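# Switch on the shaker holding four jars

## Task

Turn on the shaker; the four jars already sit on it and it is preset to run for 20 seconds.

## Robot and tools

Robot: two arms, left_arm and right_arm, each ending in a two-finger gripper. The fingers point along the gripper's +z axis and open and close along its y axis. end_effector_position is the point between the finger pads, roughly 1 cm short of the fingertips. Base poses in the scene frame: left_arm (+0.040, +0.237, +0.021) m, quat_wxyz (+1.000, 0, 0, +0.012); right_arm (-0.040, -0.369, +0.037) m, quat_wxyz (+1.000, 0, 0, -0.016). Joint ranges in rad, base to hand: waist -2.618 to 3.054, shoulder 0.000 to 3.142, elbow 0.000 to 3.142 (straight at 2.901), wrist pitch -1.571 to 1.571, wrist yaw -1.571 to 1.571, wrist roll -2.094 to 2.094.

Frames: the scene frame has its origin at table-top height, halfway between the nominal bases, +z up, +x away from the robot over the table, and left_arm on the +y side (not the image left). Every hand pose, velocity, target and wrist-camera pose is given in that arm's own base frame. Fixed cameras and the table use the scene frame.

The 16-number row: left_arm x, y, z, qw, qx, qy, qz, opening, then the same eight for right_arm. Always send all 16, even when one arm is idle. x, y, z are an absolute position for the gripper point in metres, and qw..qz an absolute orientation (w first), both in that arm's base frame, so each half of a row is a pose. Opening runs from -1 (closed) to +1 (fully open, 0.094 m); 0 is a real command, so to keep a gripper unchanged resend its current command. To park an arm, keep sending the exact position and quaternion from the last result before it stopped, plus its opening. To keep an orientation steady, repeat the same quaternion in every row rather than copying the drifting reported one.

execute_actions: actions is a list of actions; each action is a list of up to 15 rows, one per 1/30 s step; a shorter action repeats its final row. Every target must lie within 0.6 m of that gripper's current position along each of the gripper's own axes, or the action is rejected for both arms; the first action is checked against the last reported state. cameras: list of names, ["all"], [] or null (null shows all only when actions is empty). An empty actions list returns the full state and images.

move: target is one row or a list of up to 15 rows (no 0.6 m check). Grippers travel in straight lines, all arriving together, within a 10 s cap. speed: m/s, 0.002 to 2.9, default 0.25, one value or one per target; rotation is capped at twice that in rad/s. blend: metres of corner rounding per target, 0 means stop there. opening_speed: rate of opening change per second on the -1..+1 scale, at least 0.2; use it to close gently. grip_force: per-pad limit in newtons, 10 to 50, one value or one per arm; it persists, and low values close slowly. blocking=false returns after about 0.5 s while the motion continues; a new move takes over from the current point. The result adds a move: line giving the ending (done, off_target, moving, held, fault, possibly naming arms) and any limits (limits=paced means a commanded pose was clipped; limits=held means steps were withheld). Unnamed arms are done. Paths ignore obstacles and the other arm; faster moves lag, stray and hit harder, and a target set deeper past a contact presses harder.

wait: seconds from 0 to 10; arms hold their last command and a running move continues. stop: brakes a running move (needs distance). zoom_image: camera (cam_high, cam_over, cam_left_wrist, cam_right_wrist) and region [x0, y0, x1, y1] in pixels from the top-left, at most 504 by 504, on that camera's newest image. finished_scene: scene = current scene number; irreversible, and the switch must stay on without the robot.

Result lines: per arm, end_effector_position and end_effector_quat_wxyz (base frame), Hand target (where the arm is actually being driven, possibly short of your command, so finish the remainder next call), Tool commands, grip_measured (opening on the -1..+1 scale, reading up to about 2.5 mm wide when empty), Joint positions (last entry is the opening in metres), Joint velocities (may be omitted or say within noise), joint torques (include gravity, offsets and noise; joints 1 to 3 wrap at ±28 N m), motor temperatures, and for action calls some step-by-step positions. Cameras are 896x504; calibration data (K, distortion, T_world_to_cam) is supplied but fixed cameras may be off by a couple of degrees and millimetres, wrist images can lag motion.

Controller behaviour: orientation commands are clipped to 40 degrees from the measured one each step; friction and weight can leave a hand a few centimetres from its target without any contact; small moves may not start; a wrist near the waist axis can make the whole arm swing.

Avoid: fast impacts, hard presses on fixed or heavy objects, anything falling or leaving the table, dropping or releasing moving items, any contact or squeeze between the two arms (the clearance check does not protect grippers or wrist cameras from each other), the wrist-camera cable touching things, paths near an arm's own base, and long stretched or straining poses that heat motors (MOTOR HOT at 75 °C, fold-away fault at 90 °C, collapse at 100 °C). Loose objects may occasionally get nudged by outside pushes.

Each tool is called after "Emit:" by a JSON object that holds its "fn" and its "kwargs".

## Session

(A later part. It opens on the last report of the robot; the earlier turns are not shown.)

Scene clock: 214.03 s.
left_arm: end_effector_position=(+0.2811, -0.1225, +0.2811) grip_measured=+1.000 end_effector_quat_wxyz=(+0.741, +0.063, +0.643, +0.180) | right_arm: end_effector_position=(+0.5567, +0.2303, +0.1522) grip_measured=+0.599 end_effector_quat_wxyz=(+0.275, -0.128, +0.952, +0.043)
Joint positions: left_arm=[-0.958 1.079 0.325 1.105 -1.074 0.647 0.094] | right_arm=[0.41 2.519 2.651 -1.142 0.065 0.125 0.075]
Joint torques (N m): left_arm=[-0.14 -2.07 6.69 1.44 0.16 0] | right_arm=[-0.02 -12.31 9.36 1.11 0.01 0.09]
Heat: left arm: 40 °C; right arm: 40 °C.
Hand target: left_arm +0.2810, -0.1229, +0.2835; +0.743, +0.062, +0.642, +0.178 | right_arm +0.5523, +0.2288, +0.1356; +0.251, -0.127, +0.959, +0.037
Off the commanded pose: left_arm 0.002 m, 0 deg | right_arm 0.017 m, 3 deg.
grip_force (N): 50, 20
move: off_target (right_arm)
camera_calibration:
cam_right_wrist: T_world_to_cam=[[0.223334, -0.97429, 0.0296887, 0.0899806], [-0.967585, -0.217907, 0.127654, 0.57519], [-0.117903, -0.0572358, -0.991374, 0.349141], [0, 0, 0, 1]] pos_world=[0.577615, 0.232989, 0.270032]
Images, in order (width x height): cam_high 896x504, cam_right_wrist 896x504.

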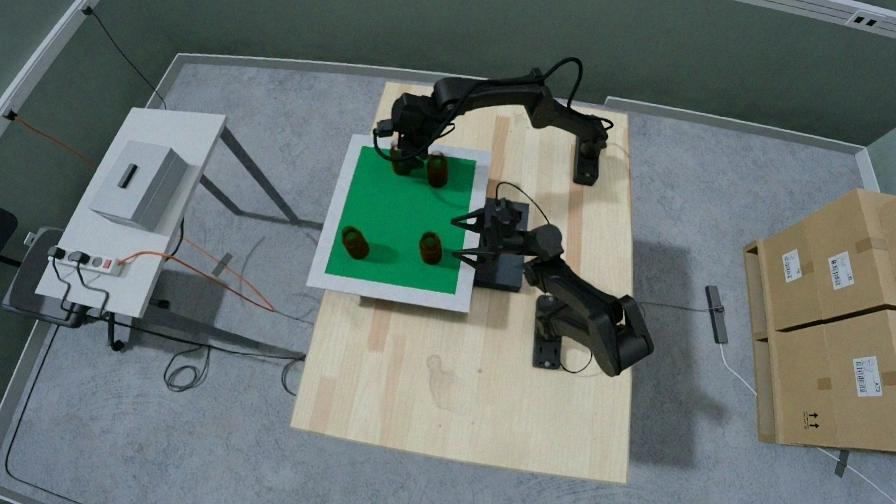

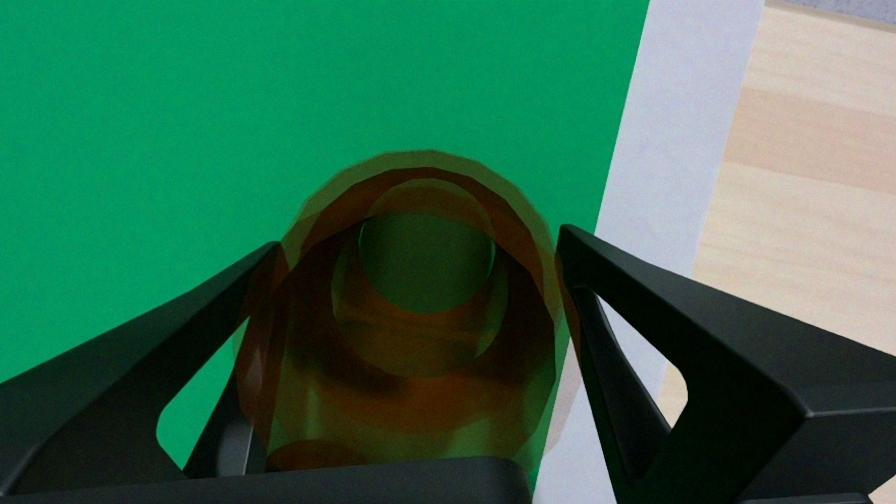

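Emit:
{"fn": "move", "kwargs": {"target": [[0.281, -0.1229, 0.2835, 0.743, 0.062, 0.642, 0.178, 1, 0.553, 0.230, 0.141, 0.2566, -0.126, 0.9577, 0.0338, 1],[0.281, -0.1229, 0.2835, 0.743, 0.062, 0.642, 0.178, 1, 0.49, 0.213, 0.30, 0.2566, -0.126, 0.9577, 0.0338, 1],[0.281, -0.1229, 0.2835, 0.743, 0.062, 0.642, 0.178, 1, 0.38, 0.06, 0.28, 0.2566, -0.126, 0.9577, 0.0338, 1]], "speed": [0.05, 0.08, 0.2], "blend": [0.005, 0.02, 0], "opening_speed": 0.5, "cameras": ["all"]}}

Emit:
{"fn": "zoom_image", "kwargs": {"camera": "cam_over", "region": [280, 120, 600, 380]}}

Emit:
{"fn": "zoom_image", "kwargs": {"camera": "cam_over", "region": [380, 350, 540, 450]}}

Scene clock: 236.33 s.
left_arm: end_effector_position=(+0.2811, -0.1225, +0.2811) grip_measured=+1.000 end_effector_quat_wxyz=(+0.741, +0.063, +0.643, +0.180) | right_arm: end_effector_position=(+0.3786, +0.0551, +0.2780) grip_measured=+0.999 end_effector_quat_wxyz=(+0.239, -0.116, +0.964, +0.027)
Joint positions: left_arm=[-0.958 1.079 0.325 1.105 -1.074 0.647 0.094] | right_arm=[0.117 1.659 1.906 -1.334 -0.053 -0.108 0.094]
Joint torques (N m): left_arm=[-0.14 -2.02 6.64 1.42 0.16 0.01] | right_arm=[-0.12 -8.92 4.38 1.76 -0.18 -0.08]
Motor temperatures (°C): left_arm=[21 26 28 39 22 22 24] | right_arm=[24 36 32 39 24 24 25]
Heat: left arm: 39 °C; right arm: 39 °C.
Hand target: left_arm +0.2810, -0.1229, +0.2835; +0.743, +0.062, +0.642, +0.178 | right_arm +0.3820, +0.0576, +0.2825; +0.257, -0.120, +0.958, +0.032
Off the commanded pose: left_arm 0.002 m, 0 deg | right_arm 0.005 m, 3 deg.
elbow stopped short (right arm): the move would have taken joint 3 (elbow) straighter than the controller allows.
grip_force (N): 50, 20
move: off_target (right_arm); blend cut to 0 m at target 1
camera_calibration:
cam_right_wrist: T_world_to_cam=[[0.194924, -0.979635, 0.048155, -0.0386974], [-0.962196, -0.181471, 0.203093, 0.323465], [-0.190218, -0.0859222, -0.977975, 0.468006], [0, 0, 0, 1]] pos_world=[0.407803, 0.0610022, 0.393868]

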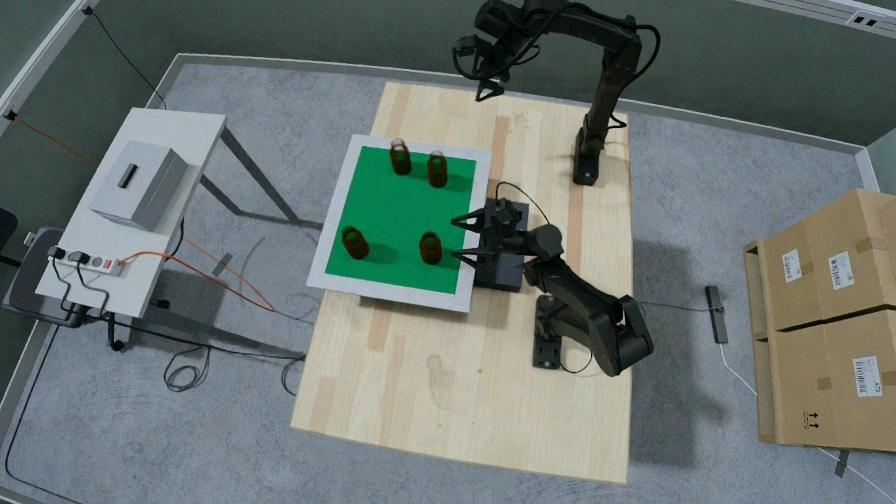

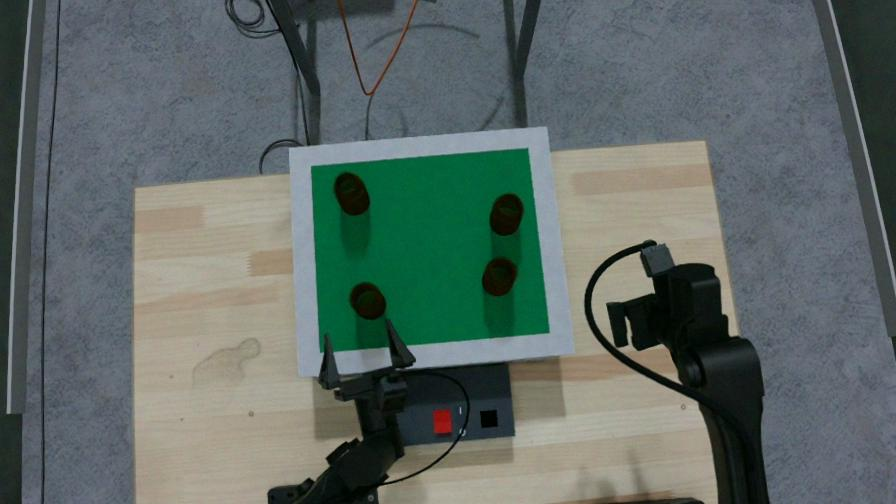

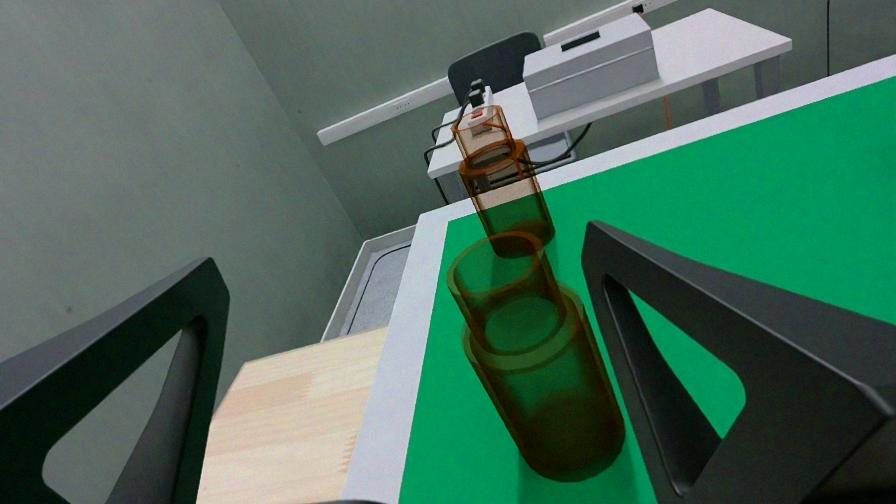

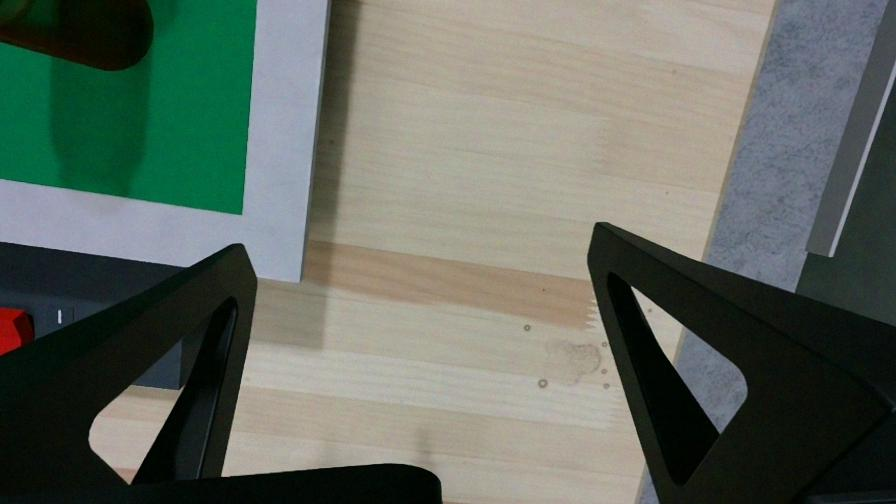

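Scaled by 1.575 from the camera's 896x504 image, which has a finer 1280x720 frame.

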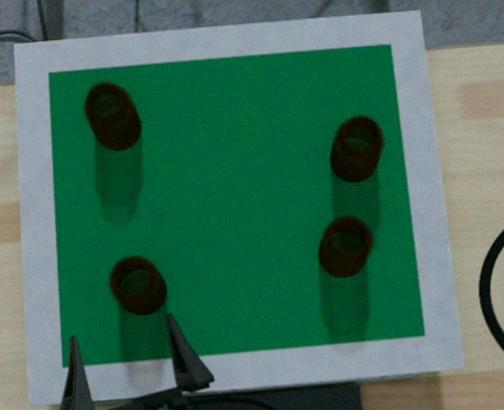

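Scaled by 3.150 from the camera's 896x504 image, which has a finer 1280x720 frame.

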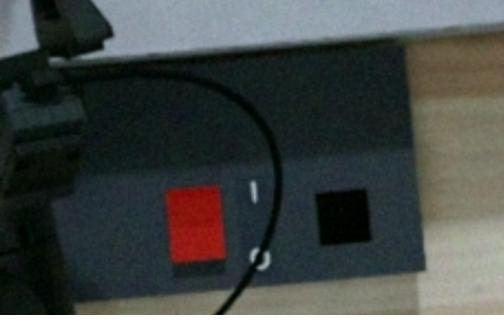

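Emit:
{"fn": "move", "kwargs": {"target": [0.25, 0.13, 0.30, 0.676, -0.185, 0.69, 0.181, 1, 0.37, 0.06, 0.29, 0.2566, -0.126, 0.9577, 0.0338, -1], "speed": 0.25}}

Emit:
{"fn": "move", "kwargs": {"target": [0.25, 0.13, 0.30, 0.676, -0.185, 0.69, 0.181, 1, 0.185, 0.32, 0.23, 0.2274, -0.4609, 0.8488, 0.1235, -1], "speed": 0.2, "cameras": ["all"]}}

Scene clock: 267.13 s.
left_arm: end_effector_position=(+0.2488, +0.1298, +0.2986) grip_measured=+1.000 end_effector_quat_wxyz=(+0.683, -0.187, +0.684, +0.178) | right_arm: end_effector_position=(+0.3758, +0.0566, +0.2836) grip_measured=-0.716 end_effector_quat_wxyz=(+0.247, -0.119, +0.961, +0.028)
Joint positions: left_arm=[0.396 0.476 0.477 -0.005 -0.126 -0.014 0.094] | right_arm=[0.12 1.643 1.906 -1.334 -0.056 -0.112 0.013]
Joint velocities: left_arm=[within noise] | right_arm=[0.022 -0.012 0.002 -0.037 -0.037 0.022 -0.013]
Joint torques (N m): left_arm=[0.36 1.51 9.89 1.54 0.03 -0.05] | right_arm=[0.42 -9.73 4.74 1.48 -0.18 -0.08]
Heat: left arm: 39 °C; right arm: 39 °C.
Hand target: left_arm +0.2474, +0.1295, +0.3019; +0.677, -0.190, +0.690, +0.174 | right_arm +0.3703, +0.0601, +0.2897; +0.256, -0.126, +0.958, +0.034
Off the commanded pose: left_arm 0.002 m, 1 deg | right_arm 0.009 m, 2 deg.
grip_force (N): 50, 20
move: moving (right_arm; no rest 5 s after the path's end)

Scene clock: 269.90 s.
left_arm: end_effector_position=(+0.2499, +0.1302, +0.2970) grip_measured=+1.000 end_effector_quat_wxyz=(+0.681, -0.188, +0.686, +0.177) | right_arm: end_effector_position=(+0.1765, +0.3126, +0.2312) grip_measured=-0.992 end_effector_quat_wxyz=(+0.215, -0.474, +0.846, +0.117)
Joint positions: left_arm=[0.396 0.482 0.477 -0.005 -0.126 -0.014 0.094] | right_arm=[1.068 1.487 1.528 -1.118 0.028 0.039 0]
Joint torques (N m): left_arm=[-0.47 1.78 9.07 1.77 -0.08 0.08] | right_arm=[0.1 -5.56 5.9 1.76 0.13 0.12]
Heat: left arm: 39 °C; right arm: 40 °C.
Hand target: left_arm +0.2498, +0.1299, +0.3002; +0.677, -0.187, +0.689, +0.179 | right_arm +0.1823, +0.3189, +0.2302; +0.227, -0.468, +0.846, +0.118
Off the commanded pose: left_arm 0.003 m, 1 deg | right_arm 0.011 m, 2 deg.
grip_force (N): 50, 20
move: off_target (right_arm)
camera_calibration:
cam_left_wrist: T_world_to_cam=[[0.402628, -0.914448, -0.0409254, 0.0199209], [-0.59507, -0.22751, -0.770799, 0.414087], [0.695545, 0.334699, -0.635763, 0.0905646], [0, 0, 0, 1]] pos_world=[0.175398, 0.0821139, 0.377571]
cam_right_wrist: T_world_to_cam=[[0.828826, -0.55722, 0.0505246, 0.0106333], [-0.555425, -0.808533, 0.194366, 0.311558], [-0.0674538, -0.189158, -0.979627, 0.416965], [0, 0, 0, 1]] pos_world=[0.19236, 0.336702, 0.347376]

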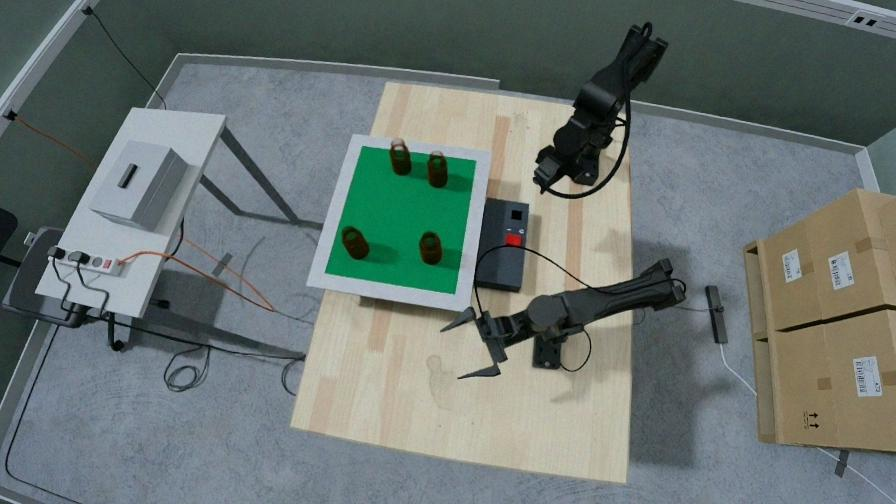

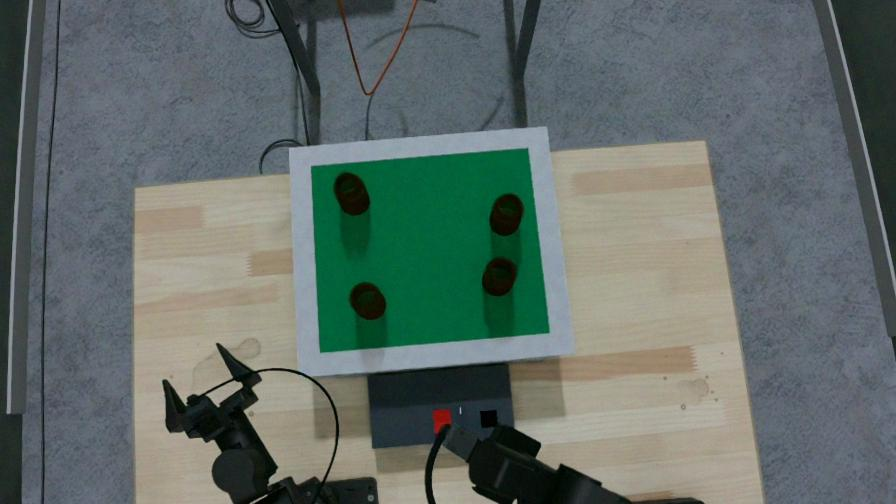

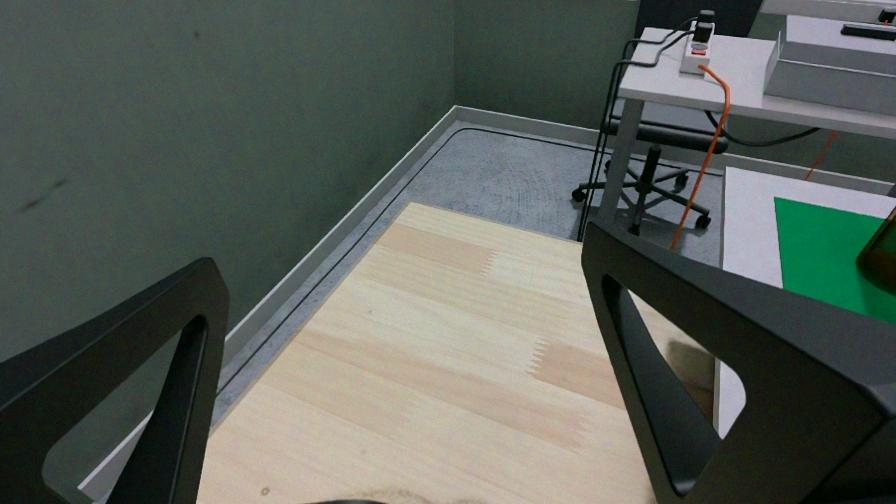

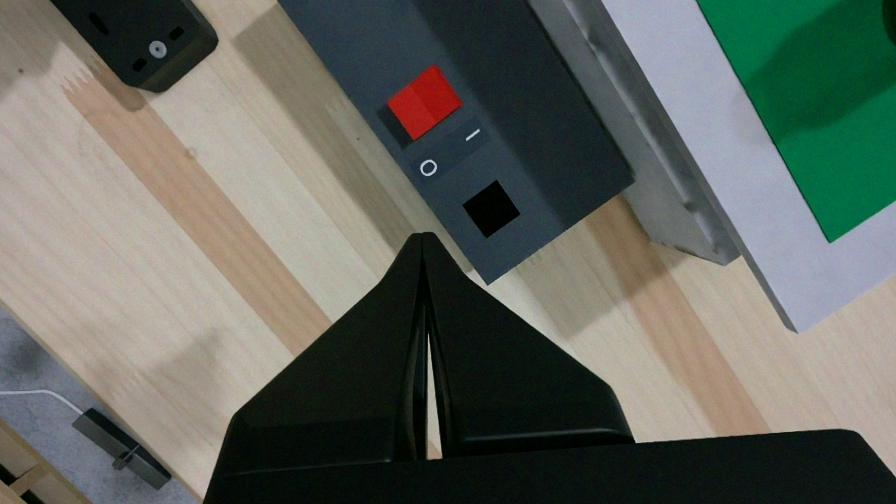

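Emit:
{"fn": "move", "kwargs": {"target": [0.25, 0.13, 0.30, 0.676, -0.185, 0.69, 0.181, 1, 0.219, 0.352, 0.075, 0.2274, -0.4609, 0.8488, 0.1235, -1], "speed": 0.15, "cameras": ["cam_over","cam_right_wrist"]}}

Emit:
{"fn": "zoom_image", "kwargs": {"camera": "cam_right_wrist", "region": [300, 100, 600, 300]}}

Scene clock: 297.43 s.
left_arm: end_effector_position=(+0.2499, +0.1302, +0.2970) grip_measured=+1.000 end_effector_quat_wxyz=(+0.680, -0.187, +0.686, +0.178) | right_arm: end_effector_position=(+0.2163, +0.3476, +0.0812) grip_measured=-0.992 end_effector_quat_wxyz=(+0.225, -0.455, +0.853, +0.118)
Joint positions: left_arm=[0.396 0.482 0.477 -0.005 -0.126 -0.012 0.094] | right_arm=[1.022 1.676 1.105 -0.486 0.024 0.036 0]
Joint torques (N m): left_arm=[-0.46 1.87 9.06 1.76 -0.08 0.05] | right_arm=[-0.47 -7.16 5.2 1.81 -0.11 -0.08]
Heat: left arm: 39 °C; right arm: 41 °C.
Hand target: left_arm +0.2500, +0.1299, +0.3000; +0.677, -0.186, +0.690, +0.180 | right_arm +0.2181, +0.3501, +0.0748; +0.228, -0.457, +0.851, +0.123
Off the commanded pose: left_arm 0.003 m, 1 deg | right_arm 0.008 m, 1 deg.
grip_force (N): 50, 20
move: done
camera_calibration:
cam_right_wrist: T_world_to_cam=[[0.804817, -0.591718, 0.0462553, 0.0223082], [-0.589709, -0.788393, 0.175156, 0.393156], [-0.0671757, -0.168246, -0.983453, 0.272193], [0, 0, 0, 1]] pos_world=[0.232179, 0.368957, 0.197793]
Images, in order (width x height): cam_over 896x504, cam_right_wrist 896x504.

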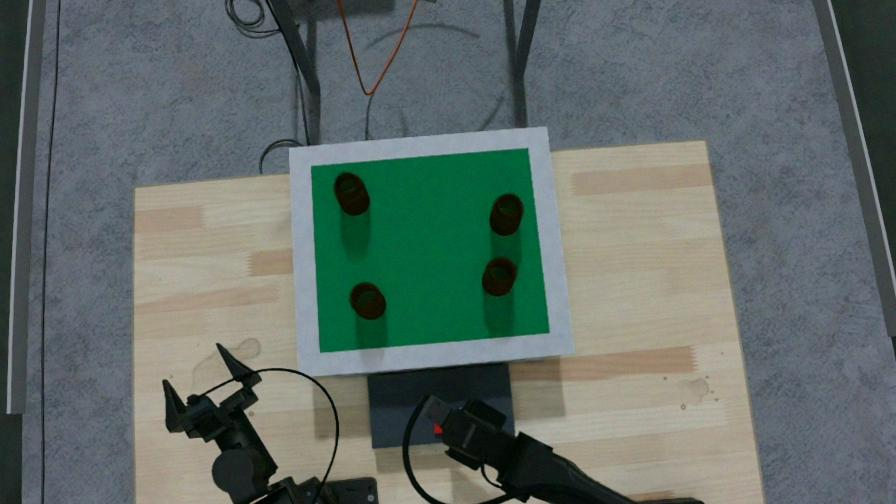

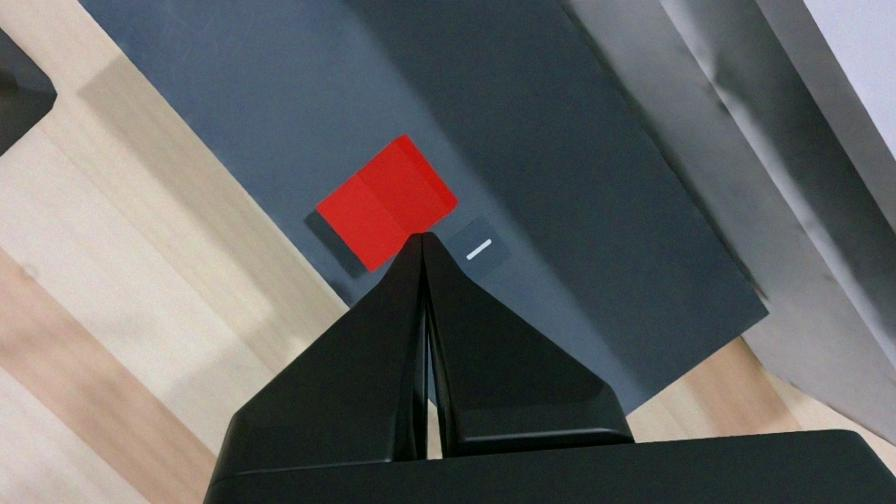

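Scaled by 1.680 from the camera's 896x504 image, which has a finer 1280x720 frame.

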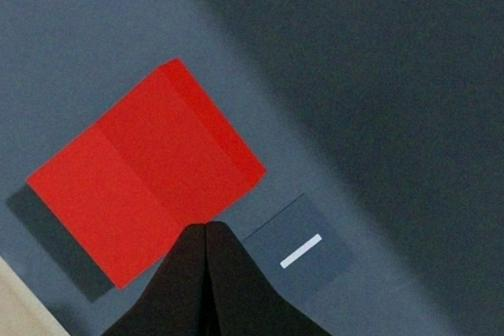

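Emit:
{"fn": "move", "kwargs": {"target": [0.25, 0.13, 0.30, 0.676, -0.185, 0.69, 0.181, 1, 0.2265, 0.3685, 0.050, 0.2274, -0.4609, 0.8488, 0.1235, -1], "speed": 0.08, "cameras": ["cam_over","cam_right_wrist"]}}

Emit:
{"fn": "zoom_image", "kwargs": {"camera": "cam_right_wrist", "region": [300, 150, 600, 350]}}

Scene clock: 313.63 s.
left_arm: end_effector_position=(+0.2499, +0.1302, +0.2970) grip_measured=+1.000 end_effector_quat_wxyz=(+0.680, -0.186, +0.686, +0.179) | right_arm: end_effector_position=(+0.2234, +0.3591, +0.0531) grip_measured=-0.992 end_effector_quat_wxyz=(+0.221, -0.458, +0.853, +0.115)
Joint positions: left_arm=[0.396 0.482 0.477 -0.005 -0.126 -0.009 0.094] | right_arm=[1.022 1.772 1.105 -0.401 0.024 0.031 0]
Joint torques (N m): left_arm=[-0.51 1.88 9.03 1.75 -0.07 0.05] | right_arm=[0.14 -7.2 6.91 1.8 -0.09 -0.08]
Heat: left arm: 39 °C; right arm: 41 °C.
Hand target: left_arm +0.2500, +0.1299, +0.3000; +0.676, -0.185, +0.690, +0.181 | right_arm +0.2259, +0.3678, +0.0502; +0.227, -0.461, +0.849, +0.123
Off the commanded pose: left_arm 0.003 m, 1 deg | right_arm 0.010 m, 1 deg.
grip_force (N): 50, 20
move: done
camera_calibration:
cam_right_wrist: T_world_to_cam=[[0.807397, -0.587923, 0.0495655, 0.0225939], [-0.585734, -0.788619, 0.187073, 0.409836], [-0.0708964, -0.180074, -0.981095, 0.252037], [0, 0, 0, 1]] pos_world=[0.239681, 0.381873, 0.169483]
Images, in order (width x height): cam_over 896x504, cam_right_wrist 896x504.

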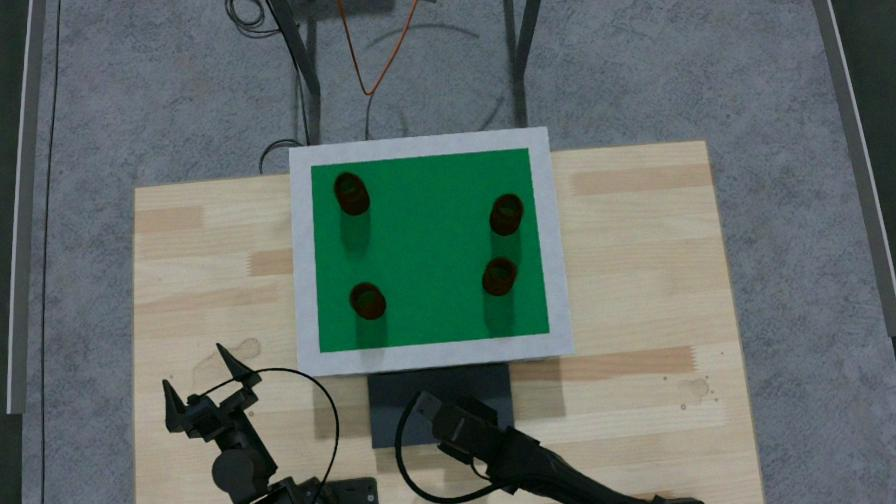

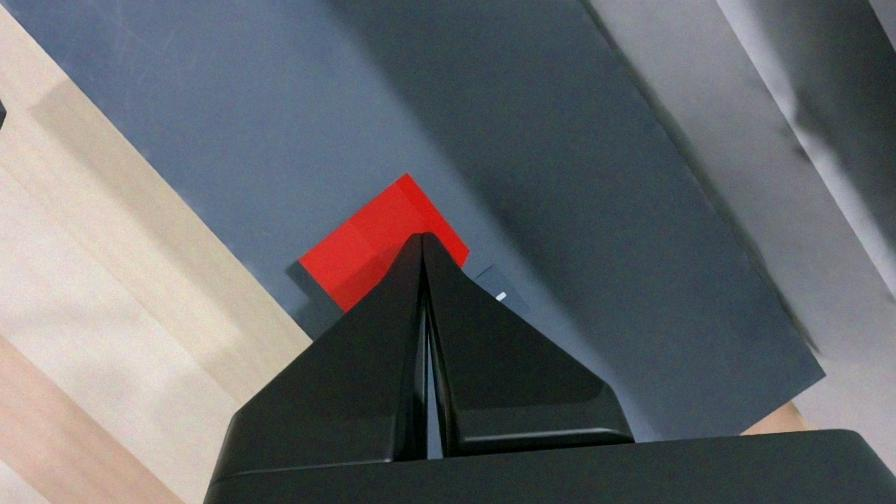

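Scaled by 1.680 from the camera's 896x504 image, which has a finer 1280x720 frame.

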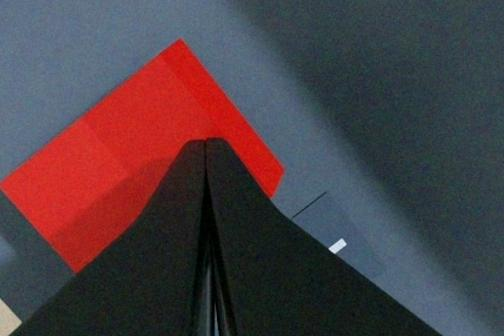

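Emit:
{"fn": "move", "kwargs": {"target": [0.25, 0.13, 0.30, 0.676, -0.185, 0.69, 0.181, 1, 0.2265, 0.374, 0.037, 0.2274, -0.4609, 0.8488, 0.1235, -1], "speed": 0.05, "cameras": ["cam_over","cam_right_wrist"]}}

Emit:
{"fn": "zoom_image", "kwargs": {"camera": "cam_right_wrist", "region": [300, 150, 600, 350]}}

Scene clock: 324.80 s.
left_arm: end_effector_position=(+0.2499, +0.1302, +0.2970) grip_measured=+1.000 end_effector_quat_wxyz=(+0.680, -0.186, +0.686, +0.179) | right_arm: end_effector_position=(+0.2294, +0.3675, +0.0476) grip_measured=-0.992 end_effector_quat_wxyz=(+0.233, -0.456, +0.851, +0.119)
Joint positions: left_arm=[0.396 0.482 0.477 -0.005 -0.126 -0.008 0.094] | right_arm=[1.022 1.803 1.105 -0.345 0.028 0.031 0]
Joint torques (N m): left_arm=[-0.49 1.85 9.03 1.77 -0.09 0.05] | right_arm=[0.53 -6.61 6.2 1.76 -0.05 0.02]
Heat: left arm: 39 °C; right arm: 42 °C.
Hand target: left_arm +0.2500, +0.1299, +0.3000; +0.676, -0.184, +0.690, +0.181 | right_arm +0.2283, +0.3720, +0.0368; +0.228, -0.459, +0.850, +0.121
Off the commanded pose: left_arm 0.003 m, 1 deg | right_arm 0.013 m, 1 deg.
grip_force (N): 50, 20
move: off_target (right_arm)
camera_calibration:
cam_right_wrist: T_world_to_cam=[[0.805236, -0.590723, 0.0513981, 0.0243638], [-0.590437, -0.790821, 0.1612, 0.424111], [-0.0545777, -0.160151, -0.985583, 0.237651], [0, 0, 0, 1]] pos_world=[0.243762, 0.387848, 0.164606]
Images, in order (width x height): cam_over 896x504, cam_right_wrist 896x504.

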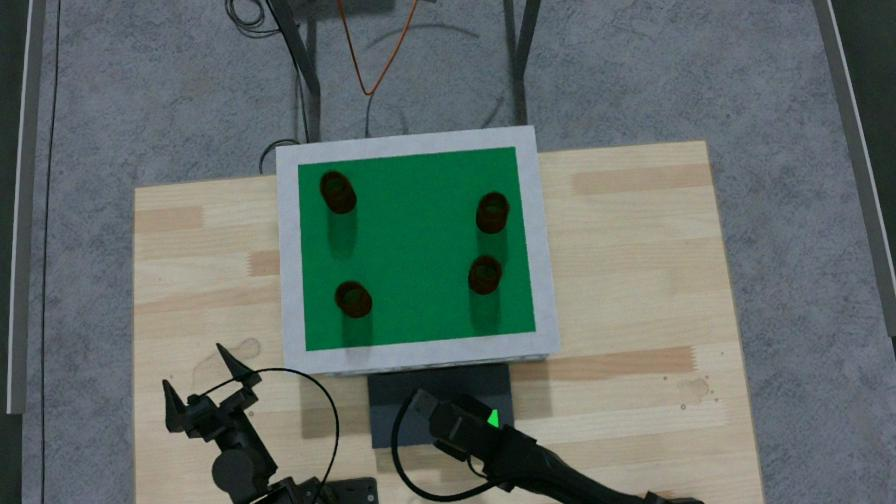

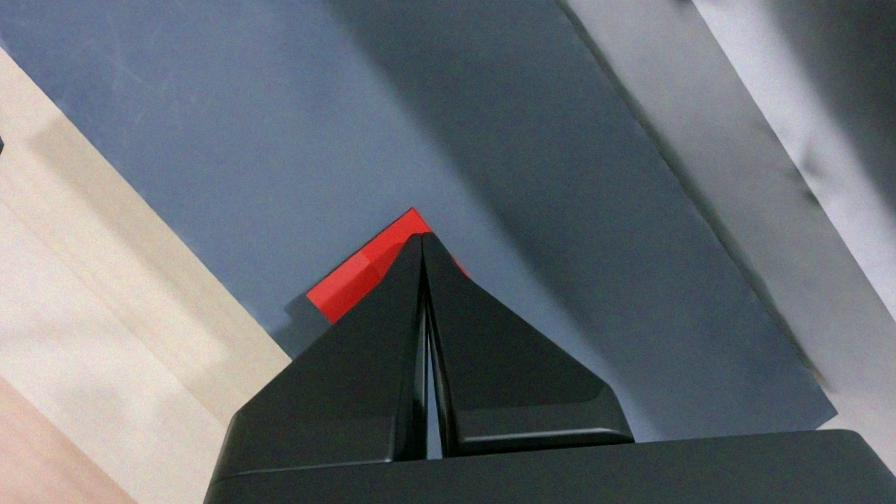

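Scaled by 1.680 from the camera's 896x504 image, which has a finer 1280x720 frame.

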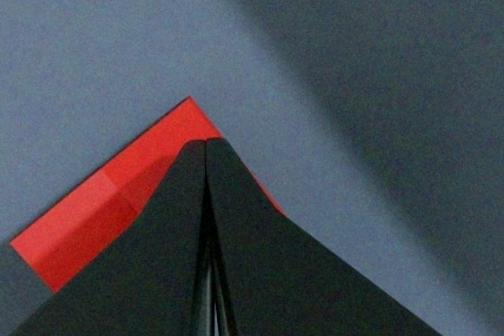

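Emit:
{"fn": "move", "kwargs": {"target": [0.25, 0.13, 0.30, 0.676, -0.185, 0.69, 0.181, 1, 0.195, 0.320, 0.16, 0.2274, -0.4609, 0.8488, 0.1235, -1], "speed": 0.15, "cameras": ["cam_over","cam_right_wrist"]}}

Emit:
{"fn": "wait", "kwargs": {"seconds": 10, "cameras": ["cam_over","cam_high"]}}

Scene clock: 336.60 s.
left_arm: end_effector_position=(+0.2499, +0.1302, +0.2970) grip_measured=+1.000 end_effector_quat_wxyz=(+0.680, -0.186, +0.686, +0.179) | right_arm: end_effector_position=(+0.1996, +0.3230, +0.1498) grip_measured=-0.992 end_effector_quat_wxyz=(+0.230, -0.458, +0.850, +0.120)
Joint positions: left_arm=[0.396 0.482 0.477 -0.005 -0.126 -0.008 0.094] | right_arm=[1.027 1.505 1.205 -0.747 0.025 0.031 0]
Joint torques (N m): left_arm=[-0.54 1.85 8.91 1.75 -0.11 0.04] | right_arm=[0.54 -8.29 9.39 1.07 -0.08 -0.02]
Heat: left arm: 40 °C; right arm: 41 °C.
Hand target: left_arm +0.2500, +0.1299, +0.3000; +0.676, -0.185, +0.690, +0.181 | right_arm +0.1945, +0.3219, +0.1604; +0.228, -0.463, +0.848, +0.125
Off the commanded pose: left_arm 0.003 m, 1 deg | right_arm 0.012 m, 1 deg.
grip_force (N): 50, 20
move: off_target (right_arm)
camera_calibration:
cam_right_wrist: T_world_to_cam=[[0.80907, -0.585658, 0.0490969, 0.0147925], [-0.584823, -0.794005, 0.165945, 0.35405], [-0.0582039, -0.162974, -0.984912, 0.331177], [0, 0, 0, 1]] pos_world=[0.214364, 0.343754, 0.266701]
Images, in order (width x height): cam_over 896x504, cam_right_wrist 896x504.

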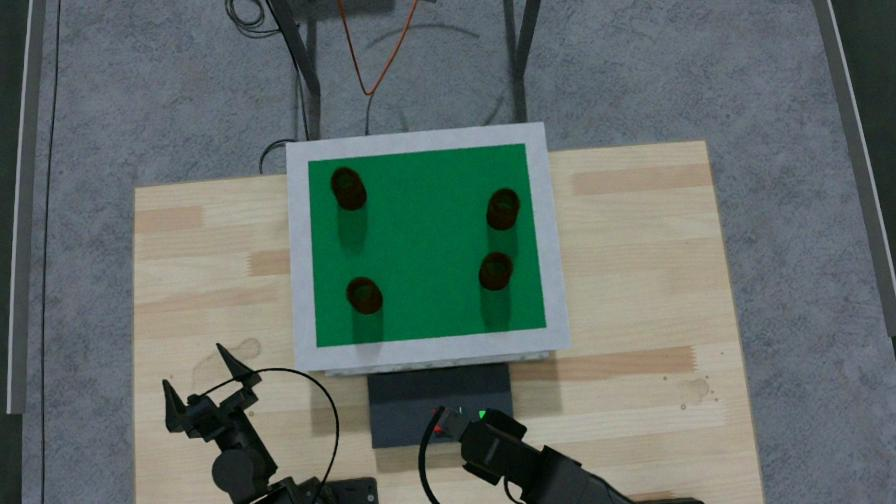

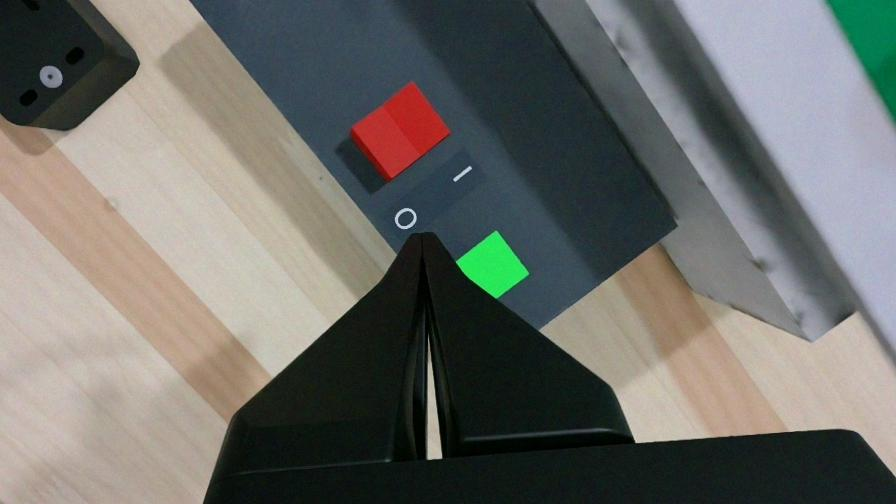

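Scene clock: 346.60 s.
left_arm: end_effector_position=(+0.2499, +0.1302, +0.2970) grip_measured=+1.000 end_effector_quat_wxyz=(+0.680, -0.186, +0.686, +0.179) | right_arm: end_effector_position=(+0.1996, +0.3230, +0.1498) grip_measured=-0.992 end_effector_quat_wxyz=(+0.230, -0.458, +0.850, +0.120)
Joint positions: left_arm=[0.396 0.482 0.477 -0.005 -0.126 -0.008 0.094] | right_arm=[1.027 1.505 1.205 -0.747 0.025 0.031 0]
Joint torques (N m): left_arm=[-0.51 1.91 8.95 1.78 -0.09 0.04] | right_arm=[0.47 -8.29 9.35 1.07 -0.09 -0.03]
Heat: left arm: 40 °C; right arm: 39 °C.
Hand target: left_arm +0.2500, +0.1299, +0.3000; +0.676, -0.185, +0.690, +0.181 | right_arm +0.1945, +0.3219, +0.1604; +0.228, -0.463, +0.848, +0.125
Tool commands: left_gripper/opening=+1.0 right_gripper/opening=-1.0
Off the commanded pose: left_arm 0.003 m, 1 deg | right_arm 0.012 m, 1 deg.
grip_force (N): 50, 20
wait: 10.00 s; at rest by 0.17 s
Images, in order (width x height): cam_high 896x504, cam_over 896x504.

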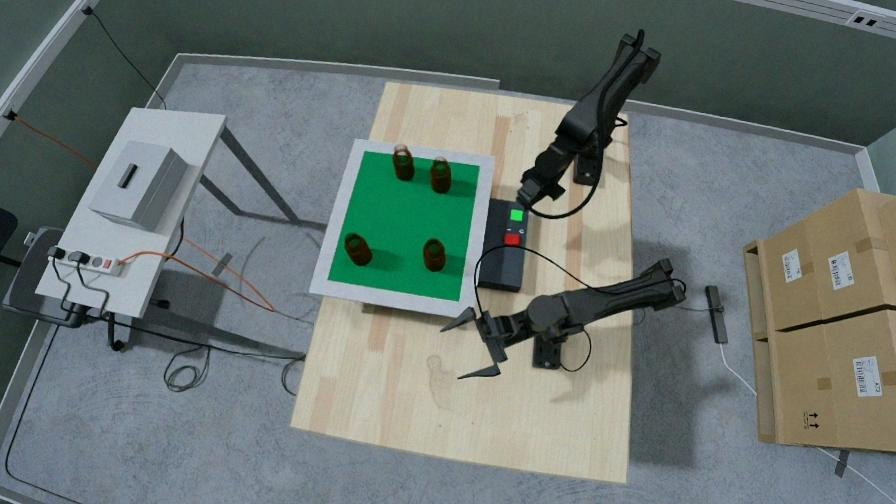

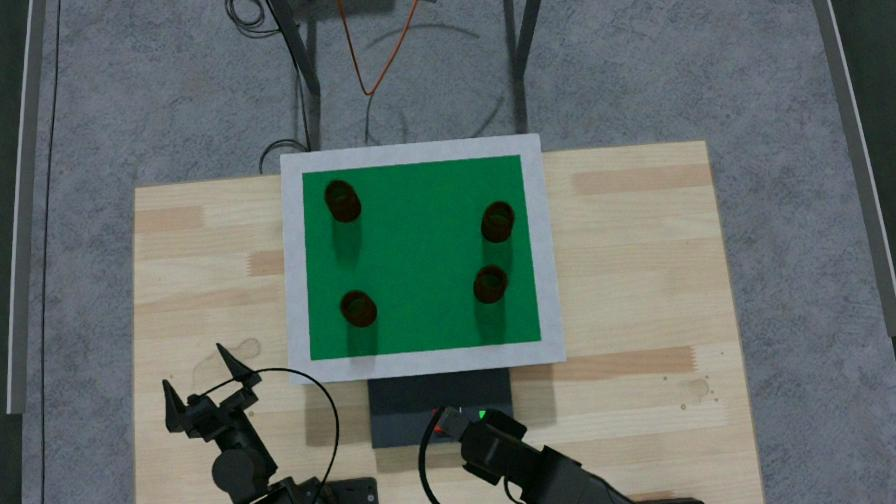

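Emit:
{"fn": "wait", "kwargs": {"seconds": 4, "cameras": ["cam_over","cam_high"]}}

Scene clock: 355.13 s.
left_arm: end_effector_position=(+0.2499, +0.1302, +0.2970) grip_measured=+1.000 end_effector_quat_wxyz=(+0.680, -0.186, +0.686, +0.179) | right_arm: end_effector_position=(+0.1996, +0.3230, +0.1498) grip_measured=-0.992 end_effector_quat_wxyz=(+0.230, -0.458, +0.850, +0.120)
Joint positions: left_arm=[0.396 0.482 0.477 -0.005 -0.126 -0.008 0.094] | right_arm=[1.027 1.505 1.205 -0.747 0.025 0.031 0]
Joint torques (N m): left_arm=[-0.43 1.81 9.01 1.75 -0.11 0.05] | right_arm=[0.51 -8.25 9.42 1.09 -0.11 0]
Heat: left arm: 40 °C; right arm: 39 °C.
Hand target: left_arm +0.2500, +0.1299, +0.3000; +0.676, -0.185, +0.690, +0.181 | right_arm +0.1945, +0.3219, +0.1604; +0.228, -0.463, +0.848, +0.125
Tool commands: left_gripper/opening=+1.0 right_gripper/opening=-1.0
Off the commanded pose: left_arm 0.003 m, 1 deg | right_arm 0.012 m, 1 deg.
grip_force (N): 50, 20
wait: 4.00 s; at rest from the start
Images, in order (width x height): cam_high 896x504, cam_over 896x504.

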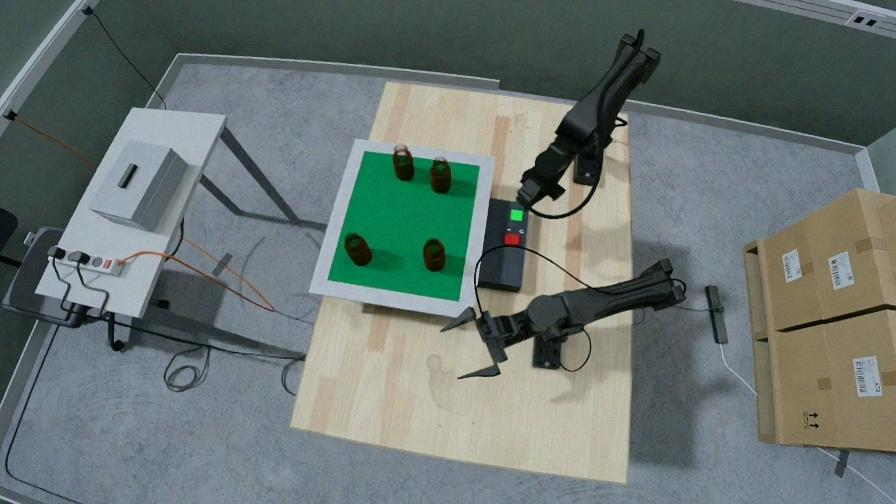

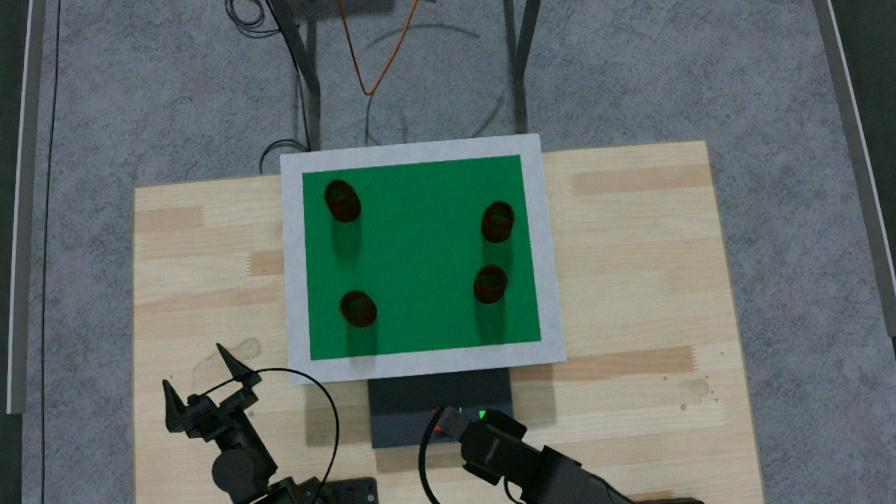

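Emit:
{"fn": "finished_scene", "kwargs": {"scene": 1}}

The scene is finished: the task was done.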